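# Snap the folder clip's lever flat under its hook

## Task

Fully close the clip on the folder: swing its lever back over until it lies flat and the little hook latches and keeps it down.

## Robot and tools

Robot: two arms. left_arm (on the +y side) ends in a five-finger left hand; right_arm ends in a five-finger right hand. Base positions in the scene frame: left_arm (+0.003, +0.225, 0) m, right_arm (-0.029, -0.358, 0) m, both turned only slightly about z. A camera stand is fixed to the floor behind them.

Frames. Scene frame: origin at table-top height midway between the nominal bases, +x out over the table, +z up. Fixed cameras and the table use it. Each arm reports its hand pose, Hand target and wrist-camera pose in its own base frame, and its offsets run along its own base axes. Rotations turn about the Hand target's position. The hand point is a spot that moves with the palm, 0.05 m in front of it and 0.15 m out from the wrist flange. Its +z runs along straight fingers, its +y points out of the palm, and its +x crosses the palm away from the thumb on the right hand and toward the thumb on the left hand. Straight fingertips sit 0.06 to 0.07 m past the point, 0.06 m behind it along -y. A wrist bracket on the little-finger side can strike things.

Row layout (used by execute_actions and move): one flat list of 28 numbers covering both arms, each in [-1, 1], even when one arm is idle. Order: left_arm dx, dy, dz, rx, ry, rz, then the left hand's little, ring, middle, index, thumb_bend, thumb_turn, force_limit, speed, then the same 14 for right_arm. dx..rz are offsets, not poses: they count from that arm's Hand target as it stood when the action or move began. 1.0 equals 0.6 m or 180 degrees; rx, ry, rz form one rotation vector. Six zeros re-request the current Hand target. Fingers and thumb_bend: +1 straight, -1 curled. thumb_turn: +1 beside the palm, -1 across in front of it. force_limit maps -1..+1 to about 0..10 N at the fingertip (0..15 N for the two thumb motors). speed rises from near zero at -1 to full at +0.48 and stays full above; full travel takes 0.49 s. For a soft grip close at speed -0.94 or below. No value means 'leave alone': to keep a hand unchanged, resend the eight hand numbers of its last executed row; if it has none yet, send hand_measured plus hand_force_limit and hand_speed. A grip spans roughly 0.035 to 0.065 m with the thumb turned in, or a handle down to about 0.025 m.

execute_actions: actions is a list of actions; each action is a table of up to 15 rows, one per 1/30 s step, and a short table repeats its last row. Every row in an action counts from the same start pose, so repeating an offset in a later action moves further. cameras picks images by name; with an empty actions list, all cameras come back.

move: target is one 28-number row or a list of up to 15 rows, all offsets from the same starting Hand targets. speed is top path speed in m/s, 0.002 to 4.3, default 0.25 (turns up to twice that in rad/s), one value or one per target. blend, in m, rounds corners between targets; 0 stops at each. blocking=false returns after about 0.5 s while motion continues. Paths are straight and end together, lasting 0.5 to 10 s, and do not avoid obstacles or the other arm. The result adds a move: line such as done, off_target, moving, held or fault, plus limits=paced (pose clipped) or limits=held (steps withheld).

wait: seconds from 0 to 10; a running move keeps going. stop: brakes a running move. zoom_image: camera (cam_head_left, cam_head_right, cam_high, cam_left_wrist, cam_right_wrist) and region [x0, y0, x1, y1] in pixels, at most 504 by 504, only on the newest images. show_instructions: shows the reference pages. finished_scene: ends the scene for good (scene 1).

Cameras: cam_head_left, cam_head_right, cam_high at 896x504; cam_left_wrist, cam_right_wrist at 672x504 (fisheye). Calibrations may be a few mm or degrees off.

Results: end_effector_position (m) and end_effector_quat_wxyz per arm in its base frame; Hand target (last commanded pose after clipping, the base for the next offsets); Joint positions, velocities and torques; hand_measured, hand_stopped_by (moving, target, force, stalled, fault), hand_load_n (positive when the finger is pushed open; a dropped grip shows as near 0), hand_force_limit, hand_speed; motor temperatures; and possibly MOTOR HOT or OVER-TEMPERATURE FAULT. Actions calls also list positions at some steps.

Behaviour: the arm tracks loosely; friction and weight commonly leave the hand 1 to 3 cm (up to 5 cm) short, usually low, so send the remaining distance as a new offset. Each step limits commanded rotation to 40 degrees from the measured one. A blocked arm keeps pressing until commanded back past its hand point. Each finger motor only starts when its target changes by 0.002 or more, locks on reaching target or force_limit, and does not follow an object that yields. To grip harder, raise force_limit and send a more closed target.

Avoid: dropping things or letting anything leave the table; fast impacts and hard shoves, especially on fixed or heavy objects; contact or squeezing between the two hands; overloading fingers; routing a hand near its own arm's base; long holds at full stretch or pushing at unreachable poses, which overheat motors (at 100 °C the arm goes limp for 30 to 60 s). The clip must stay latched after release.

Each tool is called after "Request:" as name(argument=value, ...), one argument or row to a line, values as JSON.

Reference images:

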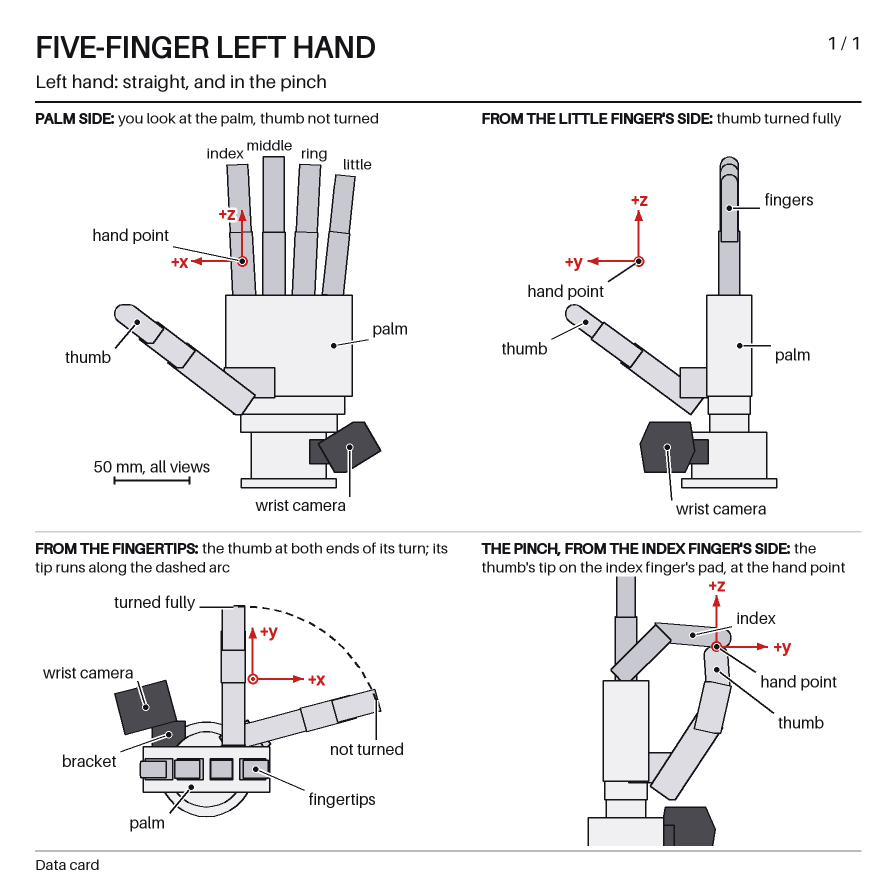

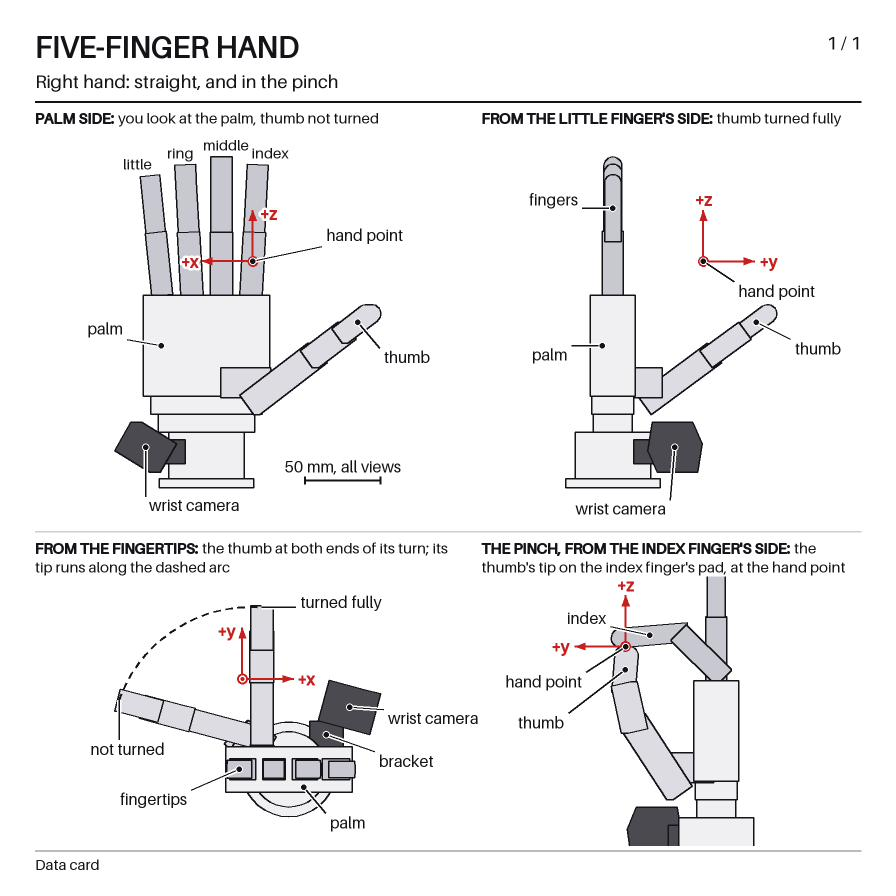

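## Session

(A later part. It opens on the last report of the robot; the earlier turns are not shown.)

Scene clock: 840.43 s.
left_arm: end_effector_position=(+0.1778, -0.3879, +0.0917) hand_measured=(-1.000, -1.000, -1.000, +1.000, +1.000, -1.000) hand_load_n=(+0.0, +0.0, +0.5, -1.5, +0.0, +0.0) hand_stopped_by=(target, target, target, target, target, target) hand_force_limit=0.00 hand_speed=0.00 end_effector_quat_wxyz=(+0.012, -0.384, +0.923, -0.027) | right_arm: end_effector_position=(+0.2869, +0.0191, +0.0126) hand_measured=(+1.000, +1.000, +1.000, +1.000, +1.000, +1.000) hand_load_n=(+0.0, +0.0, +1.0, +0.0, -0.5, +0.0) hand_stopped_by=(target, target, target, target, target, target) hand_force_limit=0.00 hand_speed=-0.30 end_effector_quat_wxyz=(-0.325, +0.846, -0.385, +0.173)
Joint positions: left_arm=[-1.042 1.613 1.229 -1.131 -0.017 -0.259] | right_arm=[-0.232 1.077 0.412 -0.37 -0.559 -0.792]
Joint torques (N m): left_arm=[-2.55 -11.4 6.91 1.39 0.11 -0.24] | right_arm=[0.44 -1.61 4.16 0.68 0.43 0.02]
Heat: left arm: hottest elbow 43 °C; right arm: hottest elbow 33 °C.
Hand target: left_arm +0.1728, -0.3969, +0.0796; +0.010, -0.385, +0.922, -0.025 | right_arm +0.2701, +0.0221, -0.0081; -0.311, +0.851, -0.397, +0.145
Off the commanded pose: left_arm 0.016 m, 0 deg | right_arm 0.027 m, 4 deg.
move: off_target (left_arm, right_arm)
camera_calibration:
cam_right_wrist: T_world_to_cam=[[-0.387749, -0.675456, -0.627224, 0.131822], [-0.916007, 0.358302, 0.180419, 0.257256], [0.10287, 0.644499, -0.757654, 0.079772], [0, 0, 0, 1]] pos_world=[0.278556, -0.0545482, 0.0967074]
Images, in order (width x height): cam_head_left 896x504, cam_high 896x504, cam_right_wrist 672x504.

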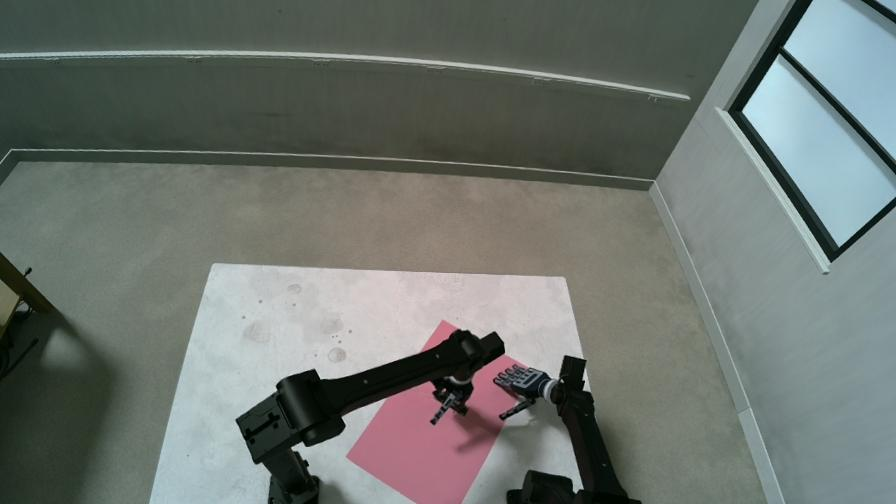

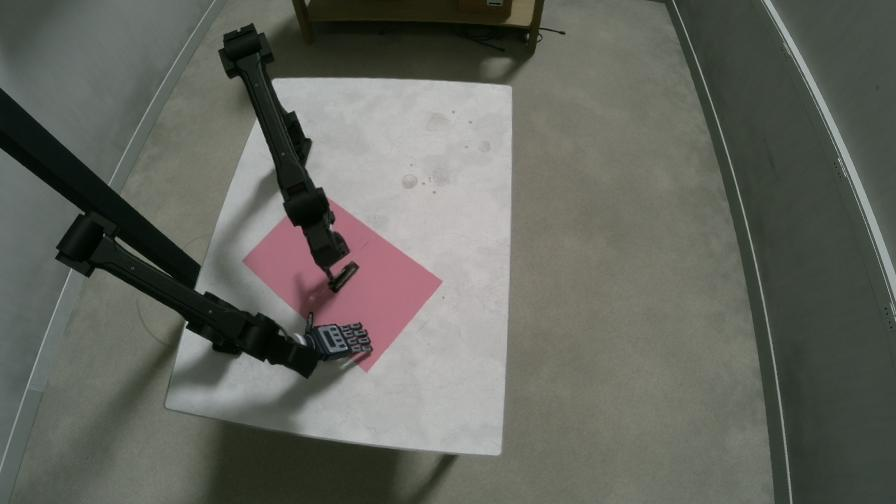

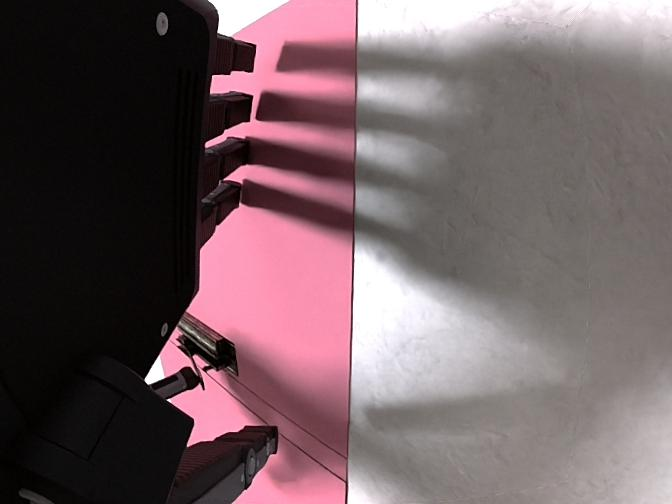

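Request:
move(
  target=[-0.0112, -0.0068, -0.0332, 0, 0, 0, -1, -1, -1, 1, 1, -1, 0, 0.0, 0.0, 0.0, 0.0, 0, 0, 0, 1, 1, 1, 1, 1, 1, 0, -0.3],
  speed=0.04,
  cameras=["cam_high", "cam_head_left", "cam_right_wrist"],
)

Request:
zoom_image(
  camera="cam_right_wrist",
  region=[130, 290, 260, 410],
)

Request:
zoom_image(
  camera="cam_high",
  region=[295, 235, 375, 305],
)

Scene clock: 848.87 s.
left_arm: end_effector_position=(+0.1748, -0.3939, +0.0807) hand_measured=(-1.000, -1.000, -1.000, +1.000, +1.000, -1.000) hand_load_n=(+0.0, +0.0, +0.0, -2.0, +0.0, +0.0) hand_stopped_by=(target, target, target, target, target, target) hand_force_limit=0.00 hand_speed=0.00 end_effector_quat_wxyz=(+0.015, -0.385, +0.922, -0.036) | right_arm: end_effector_position=(+0.2880, +0.0180, +0.0124) hand_measured=(+1.000, +1.000, +1.000, +1.000, +1.000, +1.000) hand_load_n=(+0.0, +0.0, +1.0, +0.0, +0.0, +0.0) hand_stopped_by=(target, target, target, target, target, target) hand_force_limit=0.00 hand_speed=-0.30 end_effector_quat_wxyz=(-0.323, +0.846, -0.385, +0.175)
Joint positions: left_arm=[-1.055 1.62 1.209 -1.085 -0.022 -0.275] | right_arm=[-0.232 1.078 0.412 -0.365 -0.555 -0.792]
Joint torques (N m): left_arm=[-2.61 -9.41 6.06 1.54 0.22 -0.2] | right_arm=[1.08 -1.49 4.07 0.72 0.27 -0.02]
Heat: left arm: hottest elbow 43 °C; right arm: hottest elbow 33 °C.
Hand target: left_arm +0.1660, -0.4010, +0.0595; +0.010, -0.385, +0.922, -0.025 | right_arm +0.2700, +0.0220, -0.0081; -0.310, +0.851, -0.397, +0.145
Off the commanded pose: left_arm 0.024 m, 1 deg | right_arm 0.027 m, 4 deg.
move: off_target (left_arm, right_arm)
camera_calibration:
cam_right_wrist: T_world_to_cam=[[-0.387344, -0.677376, -0.625401, 0.131241], [-0.915779, 0.36096, 0.176232, 0.258541], [0.106369, 0.640992, -0.760142, 0.0793032], [0, 0, 0, 1]] pos_world=[0.279167, -0.0552561, 0.0967967]
Images, in order (width x height): cam_head_left 896x504, cam_high 896x504, cam_right_wrist 672x504.

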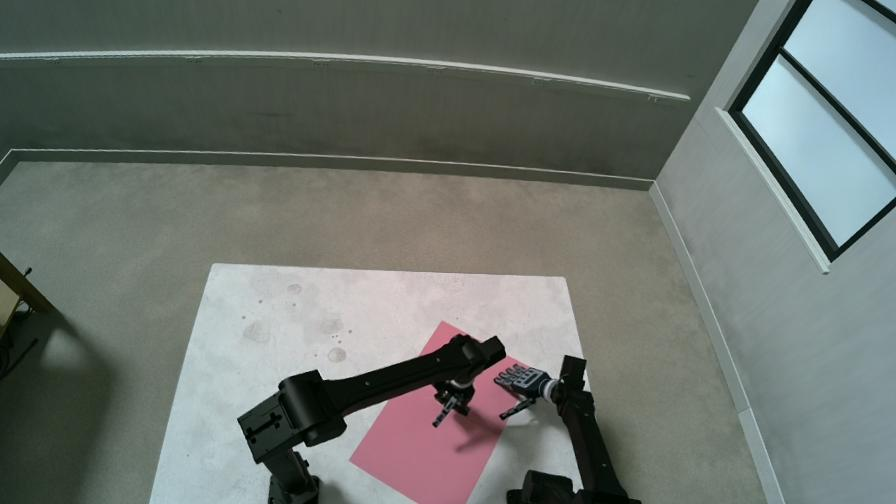

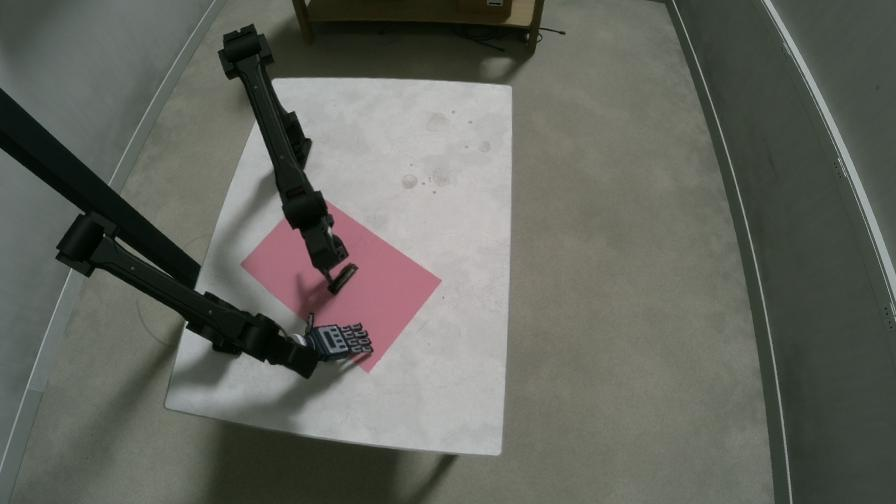

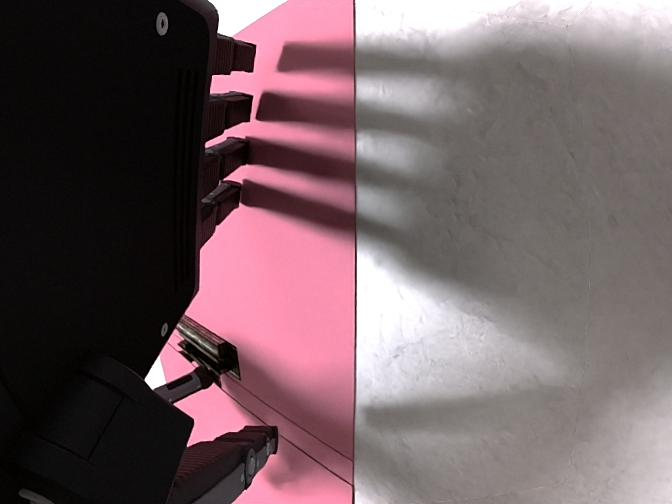

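Scaled by 3.877 from the camera's 672x504 image, which has a finer 960x720 frame.

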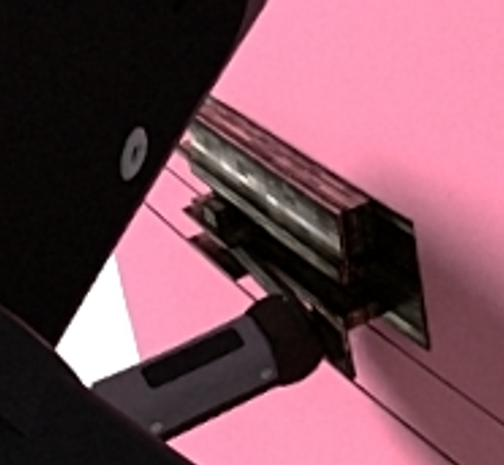

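Scaled by 6.300 from the camera's 896x504 image, which has a finer 1280x720 frame.

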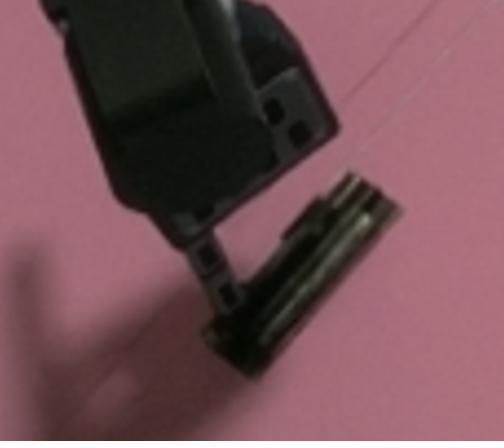

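Request:
move(
  target=[-0.003, 0.0, -0.022, 0, 0, 0, -1, -1, -1, 1, 1, -1, 0, 0.0, 0.0, 0.0, 0.0, 0, 0, 0, 1, 1, 1, 1, 1, 1, 0, -0.3],
  speed=0.03,
  cameras=["cam_high", "cam_head_left", "cam_right_wrist"],
)

Request:
zoom_image(
  camera="cam_right_wrist",
  region=[150, 310, 260, 410],
)

Request:
zoom_image(
  camera="cam_high",
  region=[295, 235, 375, 305],
)

Scene clock: 858.07 s.
left_arm: end_effector_position=(+0.1745, -0.3974, +0.0744) hand_measured=(-1.000, -1.000, -1.000, +1.000, +1.000, -1.000) hand_load_n=(+0.0, +0.0, +0.0, -2.0, +0.0, +0.0) hand_stopped_by=(target, target, target, target, target, target) hand_force_limit=0.00 hand_speed=0.00 end_effector_quat_wxyz=(+0.016, -0.385, +0.922, -0.045) | right_arm: end_effector_position=(+0.2880, +0.0180, +0.0124) hand_measured=(+1.000, +1.000, +1.000, +1.000, +1.000, +1.000) hand_load_n=(+0.0, +0.0, +1.0, +0.0, -0.5, -0.5) hand_stopped_by=(target, target, target, target, target, target) hand_force_limit=0.00 hand_speed=-0.30 end_effector_quat_wxyz=(-0.323, +0.846, -0.385, +0.175)
Joint positions: left_arm=[-1.059 1.621 1.193 -1.05 -0.022 -0.278] | right_arm=[-0.232 1.078 0.412 -0.365 -0.555 -0.792]
Joint torques (N m): left_arm=[-2.78 -8.53 5.68 1.62 0.24 -0.15] | right_arm=[0.44 -2.32 4.05 0.88 0.32 0]
Heat: left arm: hottest elbow 43 °C; right arm: hottest elbow 33 °C.
Hand target: left_arm +0.1641, -0.4010, +0.0464; +0.010, -0.385, +0.922, -0.025 | right_arm +0.2700, +0.0220, -0.0081; -0.310, +0.851, -0.397, +0.145
Off the commanded pose: left_arm 0.030 m, 2 deg | right_arm 0.028 m, 4 deg.
move: off_target (left_arm, right_arm)
camera_calibration:
cam_right_wrist: T_world_to_cam=[[-0.387344, -0.677376, -0.625401, 0.131241], [-0.915779, 0.36096, 0.176232, 0.258541], [0.106369, 0.640992, -0.760142, 0.0793032], [0, 0, 0, 1]] pos_world=[0.279167, -0.0552561, 0.0967967]
Images, in order (width x height): cam_head_left 896x504, cam_high 896x504, cam_right_wrist 672x504.

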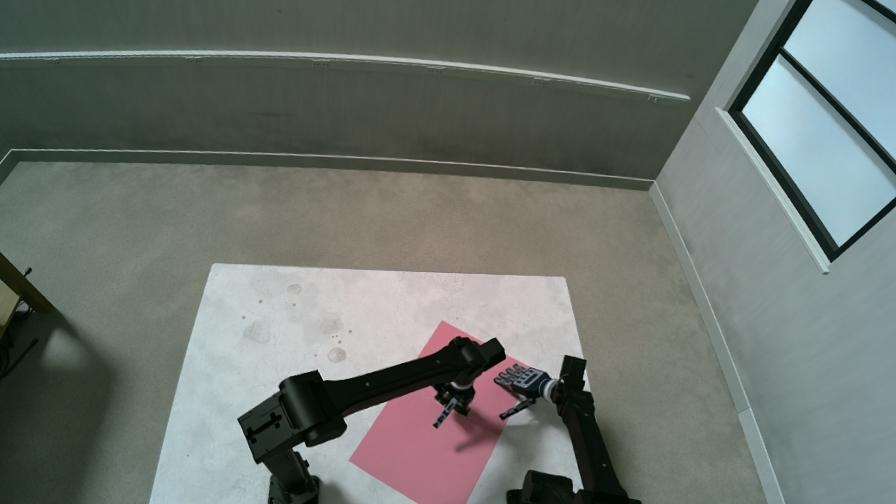

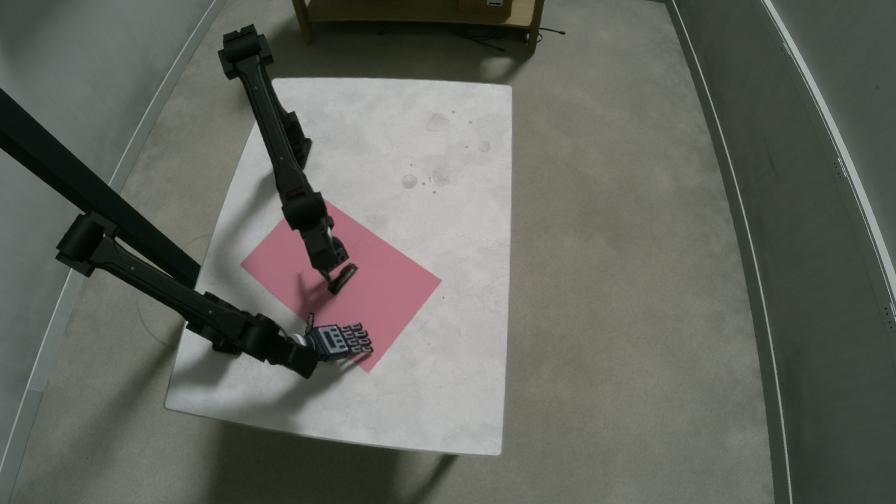

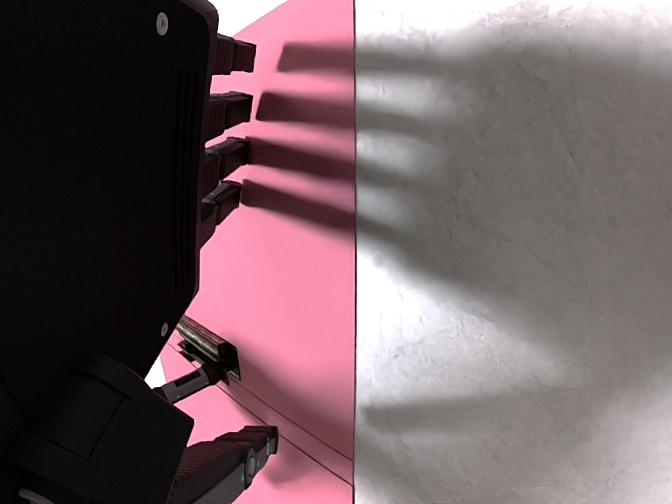

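Scaled by 4.582 from the camera's 672x504 image, which has a finer 960x720 frame.

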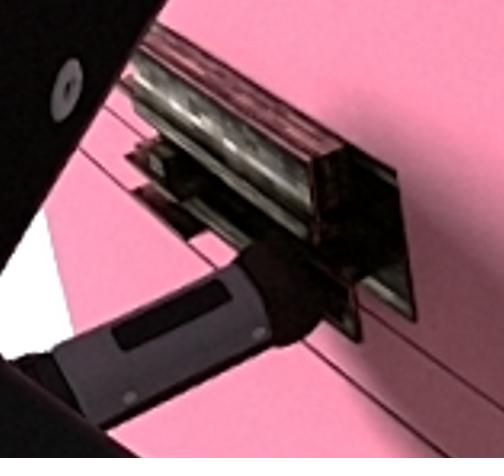

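Scaled by 6.300 from the camera's 896x504 image, which has a finer 1280x720 frame.

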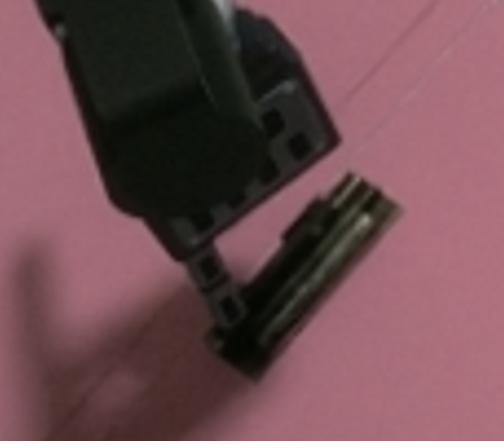

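Request:
move(
  target=[0.0, 0.0, 0.14, 0, 0, 0, -1, -1, -1, 1, 1, -1, 0, 0.0, 0.0, 0.0, 0.0, 0, 0, 0, 1, 1, 1, 1, 1, 1, 0, -0.3],
  speed=0.08,
  cameras=["cam_high", "cam_head_left", "cam_right_wrist"],
)

Request:
zoom_image(
  camera="cam_right_wrist",
  region=[150, 310, 260, 410],
)

Request:
zoom_image(
  camera="cam_high",
  region=[295, 235, 375, 305],
)

Scene clock: 866.17 s.
left_arm: end_effector_position=(+0.1596, -0.3820, +0.1041) hand_measured=(-1.000, -1.000, -1.000, +1.000, +1.000, -1.000) hand_load_n=(+0.0, +0.0, +0.0, +0.0, +0.0, +0.0) hand_stopped_by=(target, target, target, target, target, target) hand_force_limit=0.00 hand_speed=0.00 end_effector_quat_wxyz=(+0.008, -0.384, +0.923, +0.007) | right_arm: end_effector_position=(+0.2880, +0.0180, +0.0124) hand_measured=(+1.000, +1.000, +1.000, +1.000, +1.000, +1.000) hand_load_n=(+0.0, +0.0, +0.5, +0.0, +0.0, -0.5) hand_stopped_by=(target, target, target, target, target, target) hand_force_limit=0.00 hand_speed=-0.30 end_effector_quat_wxyz=(-0.323, +0.846, -0.385, +0.175)
Joint positions: left_arm=[-1.069 1.614 1.257 -1.225 -0.017 -0.286] | right_arm=[-0.232 1.078 0.412 -0.365 -0.555 -0.792]
Joint torques (N m): left_arm=[-1.9 -15.68 10.41 -0.06 0.04 -0.11] | right_arm=[0.56 -1.79 4.25 0.92 0.26 -0.01]
Heat: left arm: hottest elbow 43 °C; right arm: hottest elbow 33 °C.
Hand target: left_arm +0.1642, -0.4011, +0.1305; +0.010, -0.385, +0.922, -0.025 | right_arm +0.2700, +0.0220, -0.0081; -0.310, +0.851, -0.397, +0.145
Off the commanded pose: left_arm 0.033 m, 4 deg | right_arm 0.028 m, 4 deg.
move: off_target (left_arm, right_arm)
camera_calibration:
cam_right_wrist: T_world_to_cam=[[-0.387344, -0.677376, -0.625401, 0.131241], [-0.915779, 0.36096, 0.176232, 0.258541], [0.106369, 0.640992, -0.760142, 0.0793032], [0, 0, 0, 1]] pos_world=[0.279167, -0.0552561, 0.0967967]
Images, in order (width x height): cam_head_left 896x504, cam_high 896x504, cam_right_wrist 672x504.

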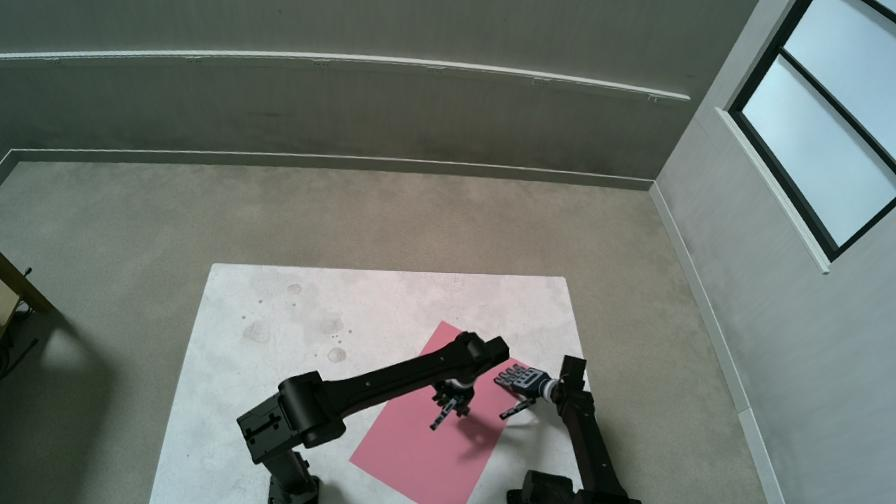

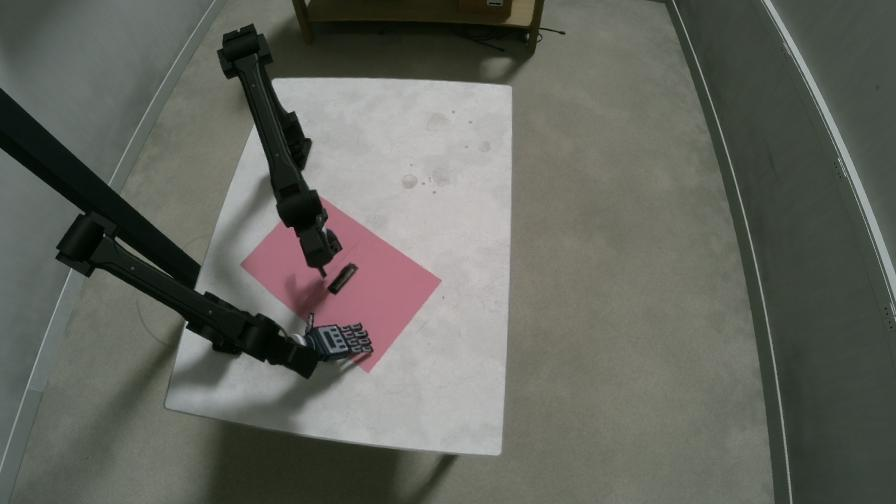

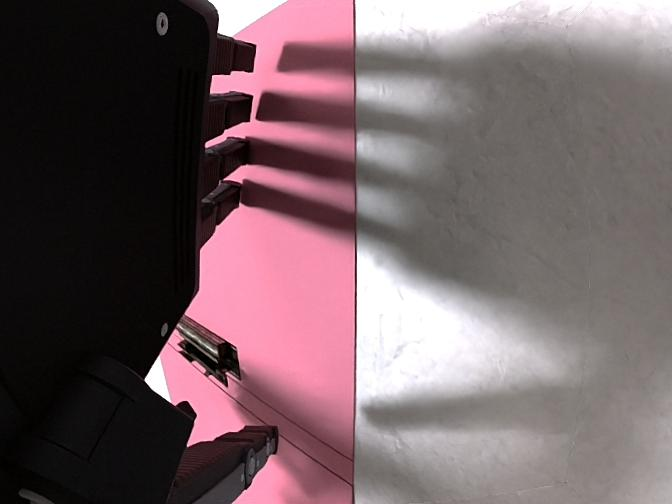

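Scaled by 4.582 from the camera's 672x504 image, which has a finer 960x720 frame.

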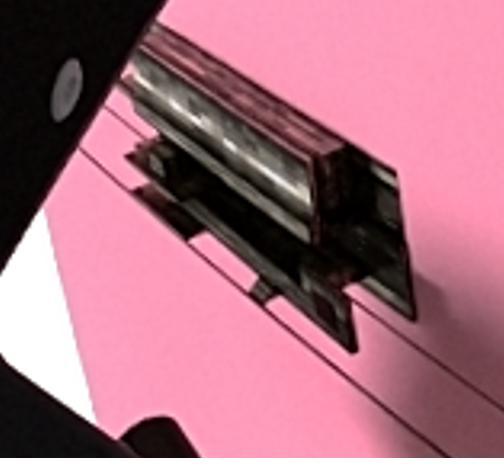

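Scaled by 6.300 from the camera's 896x504 image, which has a finer 1280x720 frame.

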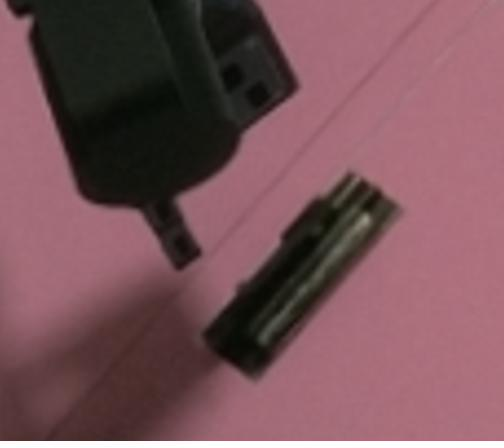

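Request:
move(
  target=[0.0, 0.06, 0.15, 0, 0, 0, -1, -1, -1, 1, 1, -1, 0, 0.0, 0.0, 0.0, 0.22, 0, 0, 0, 1, 1, 1, 1, 1, 1, 0, -0.3],
  speed=0.12,
  cameras=["all"],
)

Request:
zoom_image(
  camera="cam_right_wrist",
  region=[190, 220, 330, 340],
)

Request:
zoom_image(
  camera="cam_high",
  region=[315, 250, 371, 306],
)

Request:
zoom_image(
  camera="cam_head_left",
  region=[420, 375, 490, 425],
)

Scene clock: 874.43 s.
left_arm: end_effector_position=(+0.1537, -0.3560, +0.1946) hand_measured=(-1.000, -1.000, -1.000, +1.000, +1.000, -1.000) hand_load_n=(+0.0, +0.0, +0.0, +0.0, +0.0, +0.0) hand_stopped_by=(target, target, target, target, target, target) hand_force_limit=0.00 hand_speed=0.00 end_effector_quat_wxyz=(+0.008, -0.388, +0.922, +0.005) | right_arm: end_effector_position=(+0.2566, +0.0240, +0.1045) hand_measured=(+1.000, +1.000, +1.000, +1.000, +1.000, +1.000) hand_load_n=(+0.0, +0.0, +0.0, +0.0, +0.0, +0.0) hand_stopped_by=(target, target, target, target, target, target) hand_force_limit=0.00 hand_speed=-0.30 end_effector_quat_wxyz=(-0.307, +0.852, -0.405, +0.127)
Joint positions: left_arm=[-1.051 1.489 1.357 -1.447 -0.016 -0.277] | right_arm=[-0.228 0.874 0.596 -0.863 -0.54 -0.79]
Joint torques (N m): left_arm=[-0.32 -12.57 11.26 0.06 0.09 0.11] | right_arm=[0.38 -4.01 9.77 0.66 -0.38 0.08]
Heat: left arm: hottest elbow 44 °C; right arm: hottest elbow 33 °C.
Hand target: left_arm +0.1643, -0.3651, +0.2204; +0.010, -0.385, +0.922, -0.025 | right_arm +0.2701, +0.0220, +0.1239; -0.311, +0.851, -0.397, +0.145
Off the commanded pose: left_arm 0.029 m, 3 deg | right_arm 0.024 m, 2 deg.
move: off_target (left_arm, right_arm)
camera_calibration:
cam_left_wrist: T_world_to_cam=[[0.489888, -0.871707, -0.0117409, -0.381233], [-0.747487, -0.426932, 0.508912, -0.137643], [-0.448635, -0.240534, -0.860738, 0.265082], [0, 0, 0, 1]] pos_world=[0.2028, -0.327327, 0.293738]
cam_right_wrist: T_world_to_cam=[[-0.457206, -0.667761, -0.587416, 0.19447], [-0.889001, 0.361922, 0.280516, 0.193653], [0.0252818, 0.650467, -0.759113, 0.169275], [0, 0, 0, 1]] pos_world=[0.256791, -0.0503351, 0.188411]

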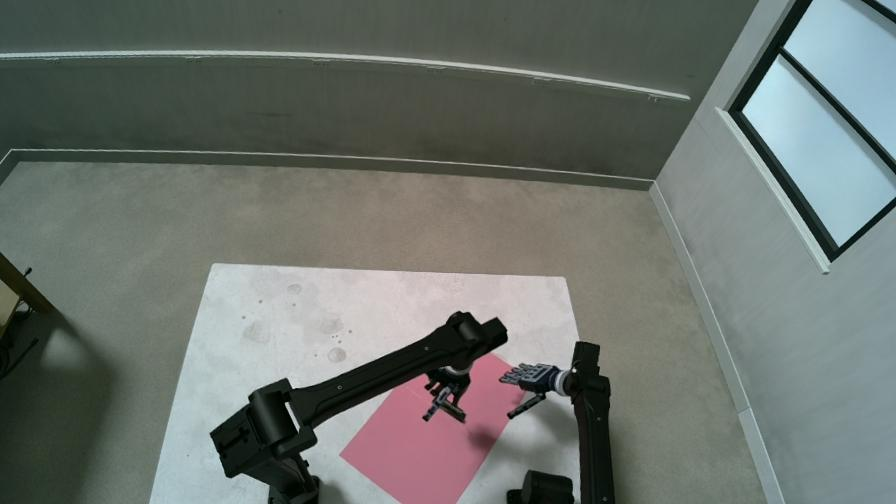

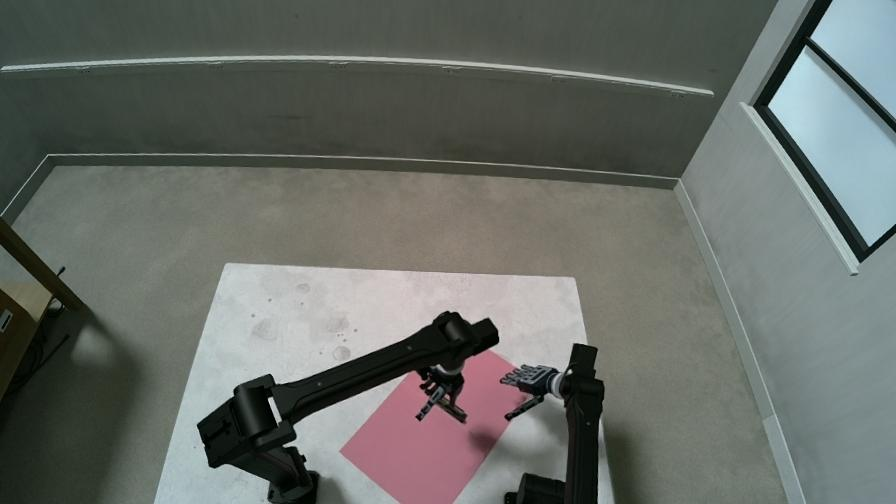

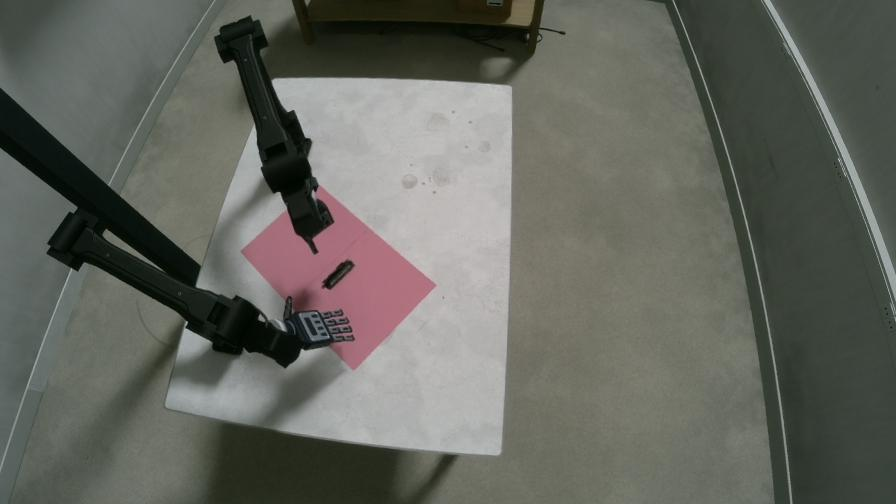

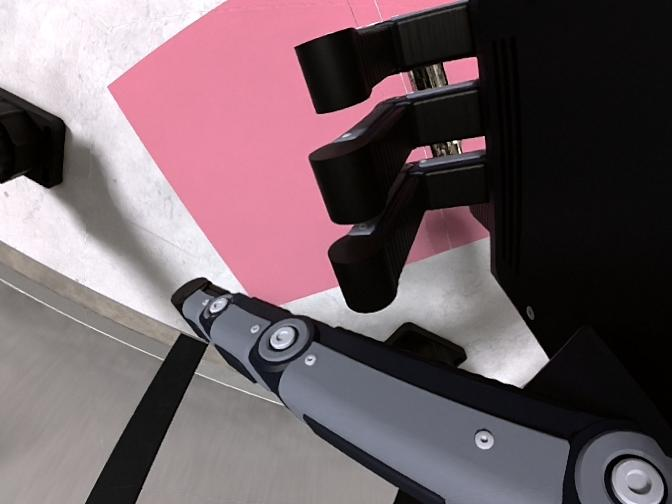

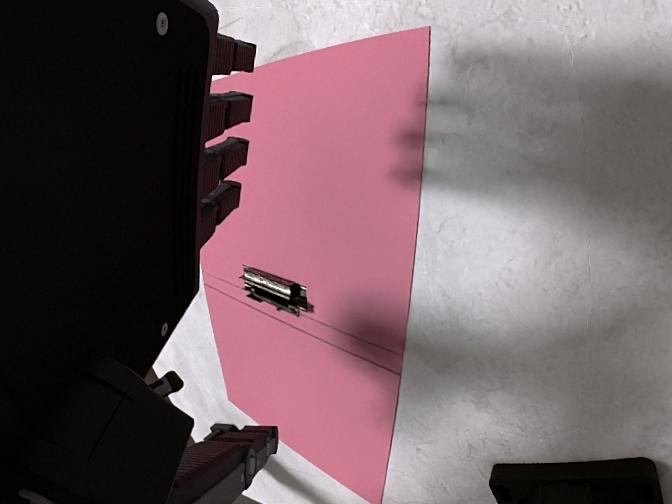

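Scaled by 3.600 from the camera's 672x504 image, which has a finer 960x720 frame.

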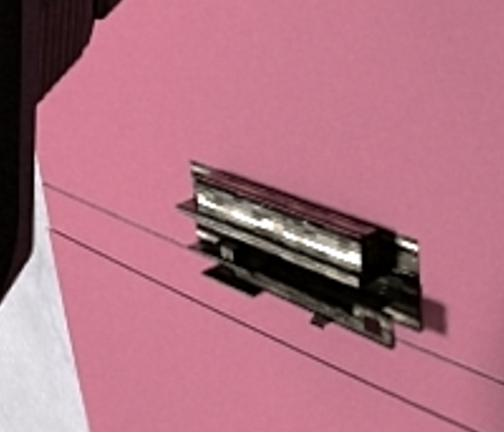

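Scaled by 9.000 from the camera's 896x504 image, which has a finer 1280x720 frame.

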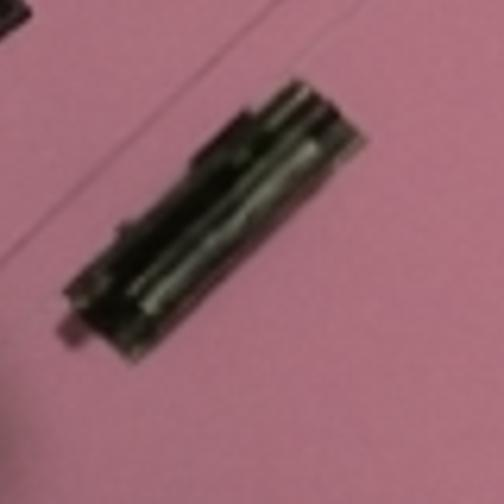

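Scaled by 7.200 from the camera's 896x504 image, which has a finer 1280x720 frame.

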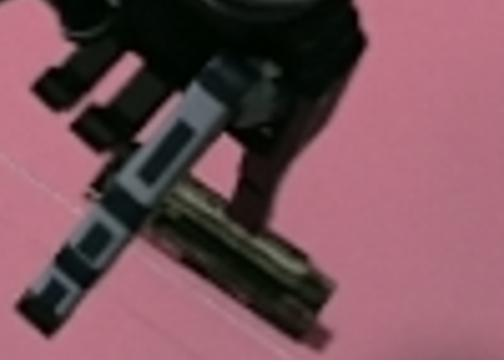

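Request:
zoom_image(
  camera="cam_right_wrist",
  region=[235, 260, 320, 325],
)

Scaled by 5.929 from the camera's 672x504 image, which has a finer 960x720 frame.

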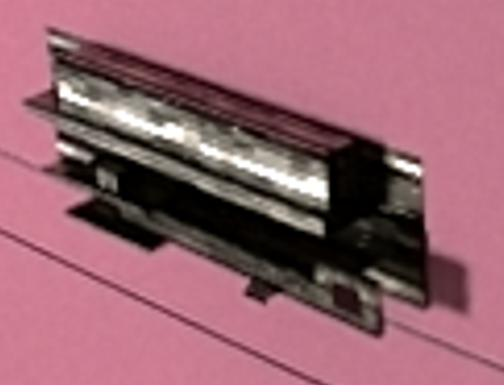

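Request:
move(
  target=[0.0, 0.15, 0.05, 0, 0, 0, -1, -1, -1, 1, 1, -1, 0, 0.0, 0.0, 0.12, -0.03, 0, 0, 0, 1, 1, 1, 1, 1, 1, 0, -0.3],
  speed=0.15,
  cameras=["cam_right_wrist", "cam_high", "cam_head_left"],
)

Request:
zoom_image(
  camera="cam_right_wrist",
  region=[220, 250, 340, 350],
)

Request:
zoom_image(
  camera="cam_head_left",
  region=[420, 375, 490, 425],
)

Scene clock: 889.60 s.
left_arm: end_effector_position=(+0.1638, -0.2809, +0.2438) hand_measured=(-1.000, -1.000, -1.000, +1.000, +1.000, -1.000) hand_load_n=(+0.5, +0.0, +0.0, +0.0, -0.5, +0.0) hand_stopped_by=(target, target, target, target, target, target) hand_force_limit=0.00 hand_speed=0.00 end_effector_quat_wxyz=(+0.010, -0.388, +0.921, -0.021) | right_arm: end_effector_position=(+0.2688, +0.0909, +0.1063) hand_measured=(+1.000, +1.000, +1.000, +1.000, +1.000, +1.000) hand_load_n=(+0.0, +0.0, +0.0, +0.0, +0.0, +0.0) hand_stopped_by=(target, target, target, target, target, target) hand_force_limit=0.00 hand_speed=-0.30 end_effector_quat_wxyz=(-0.308, +0.852, -0.398, +0.143)
Joint positions: left_arm=[-0.925 1.294 1.297 -1.529 -0.009 -0.151] | right_arm=[0.077 0.842 0.57 -0.704 -0.381 -0.501]
Joint torques (N m): left_arm=[0.09 -10.05 7.77 -0.01 0.09 0.07] | right_arm=[0.5 -2.73 6.99 1.96 -0.18 0.08]
Heat: left arm: hottest elbow 46 °C; right arm: hottest elbow 35 °C.
Hand target: left_arm +0.1642, -0.2751, +0.2504; +0.010, -0.385, +0.922, -0.025 | right_arm +0.2701, +0.0940, +0.1061; -0.311, +0.851, -0.397, +0.145
Off the commanded pose: left_arm 0.009 m, 1 deg | right_arm 0.003 m, 0 deg.
move: done
camera_calibration:
cam_right_wrist: T_world_to_cam=[[-0.435823, -0.676302, -0.593863, 0.24157], [-0.898658, 0.363434, 0.245619, 0.185855], [0.0497176, 0.640727, -0.766158, 0.121869], [0, 0, 0, 1]] pos_world=[0.266243, 0.0177432, 0.191181]
Images, in order (width x height): cam_head_left 896x504, cam_high 896x504, cam_right_wrist 672x504.

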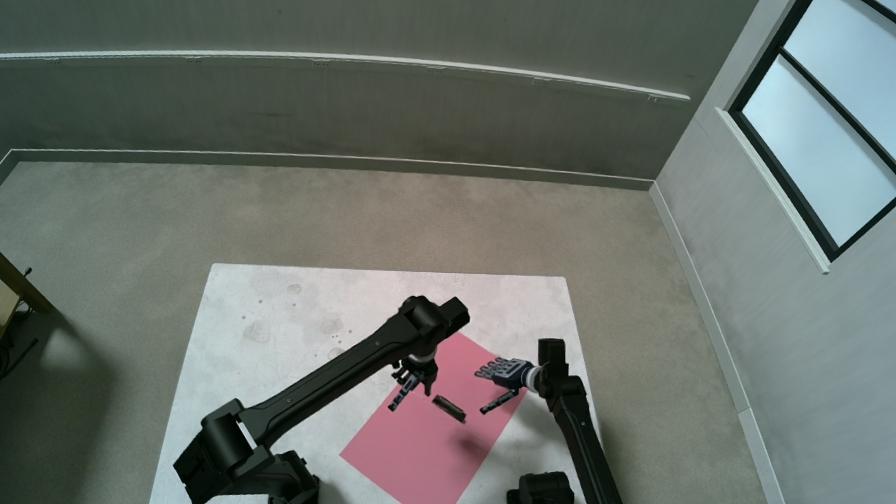

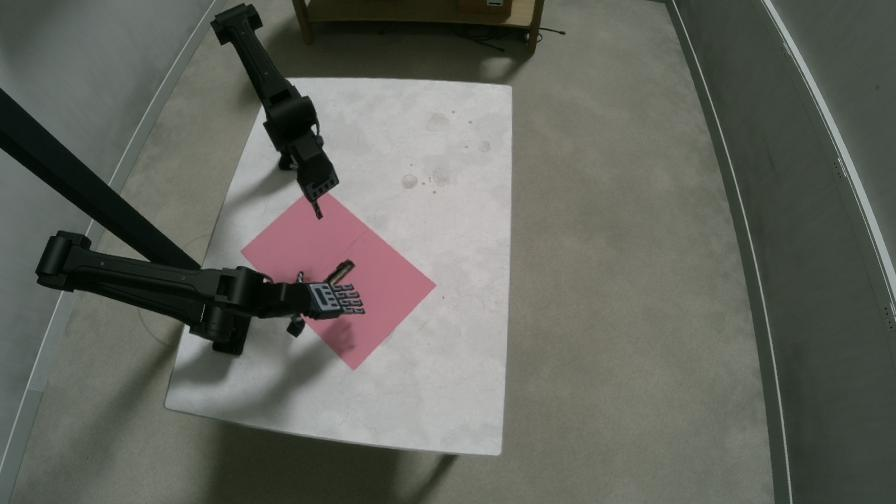

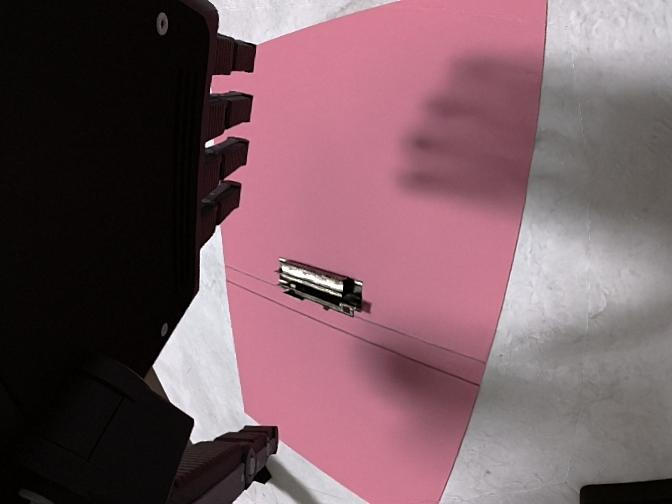

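Scaled by 4.200 from the camera's 672x504 image, which has a finer 960x720 frame.

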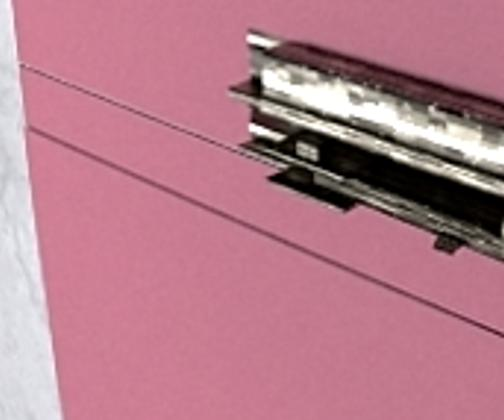

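Scaled by 7.200 from the camera's 896x504 image, which has a finer 1280x720 frame.

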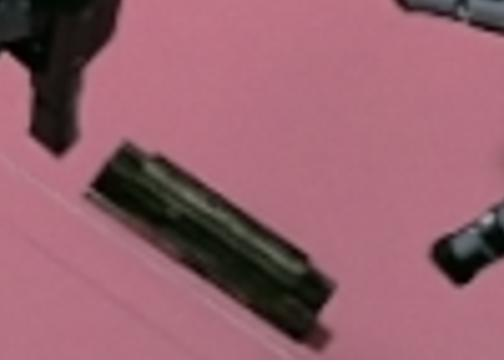

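Request:
zoom_image(
  camera="cam_right_wrist",
  region=[270, 250, 375, 330],
)

Scaled by 4.800 from the camera's 672x504 image, which has a finer 960x720 frame.

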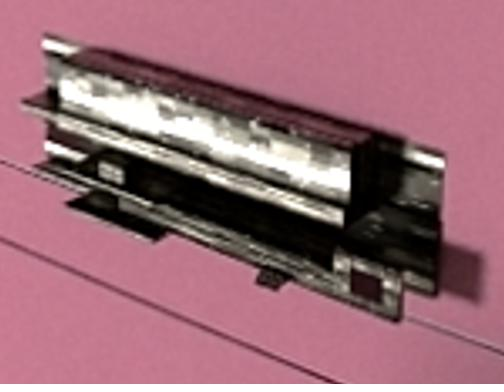

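Request:
finished_scene(
)

The scene is finished: the task was done.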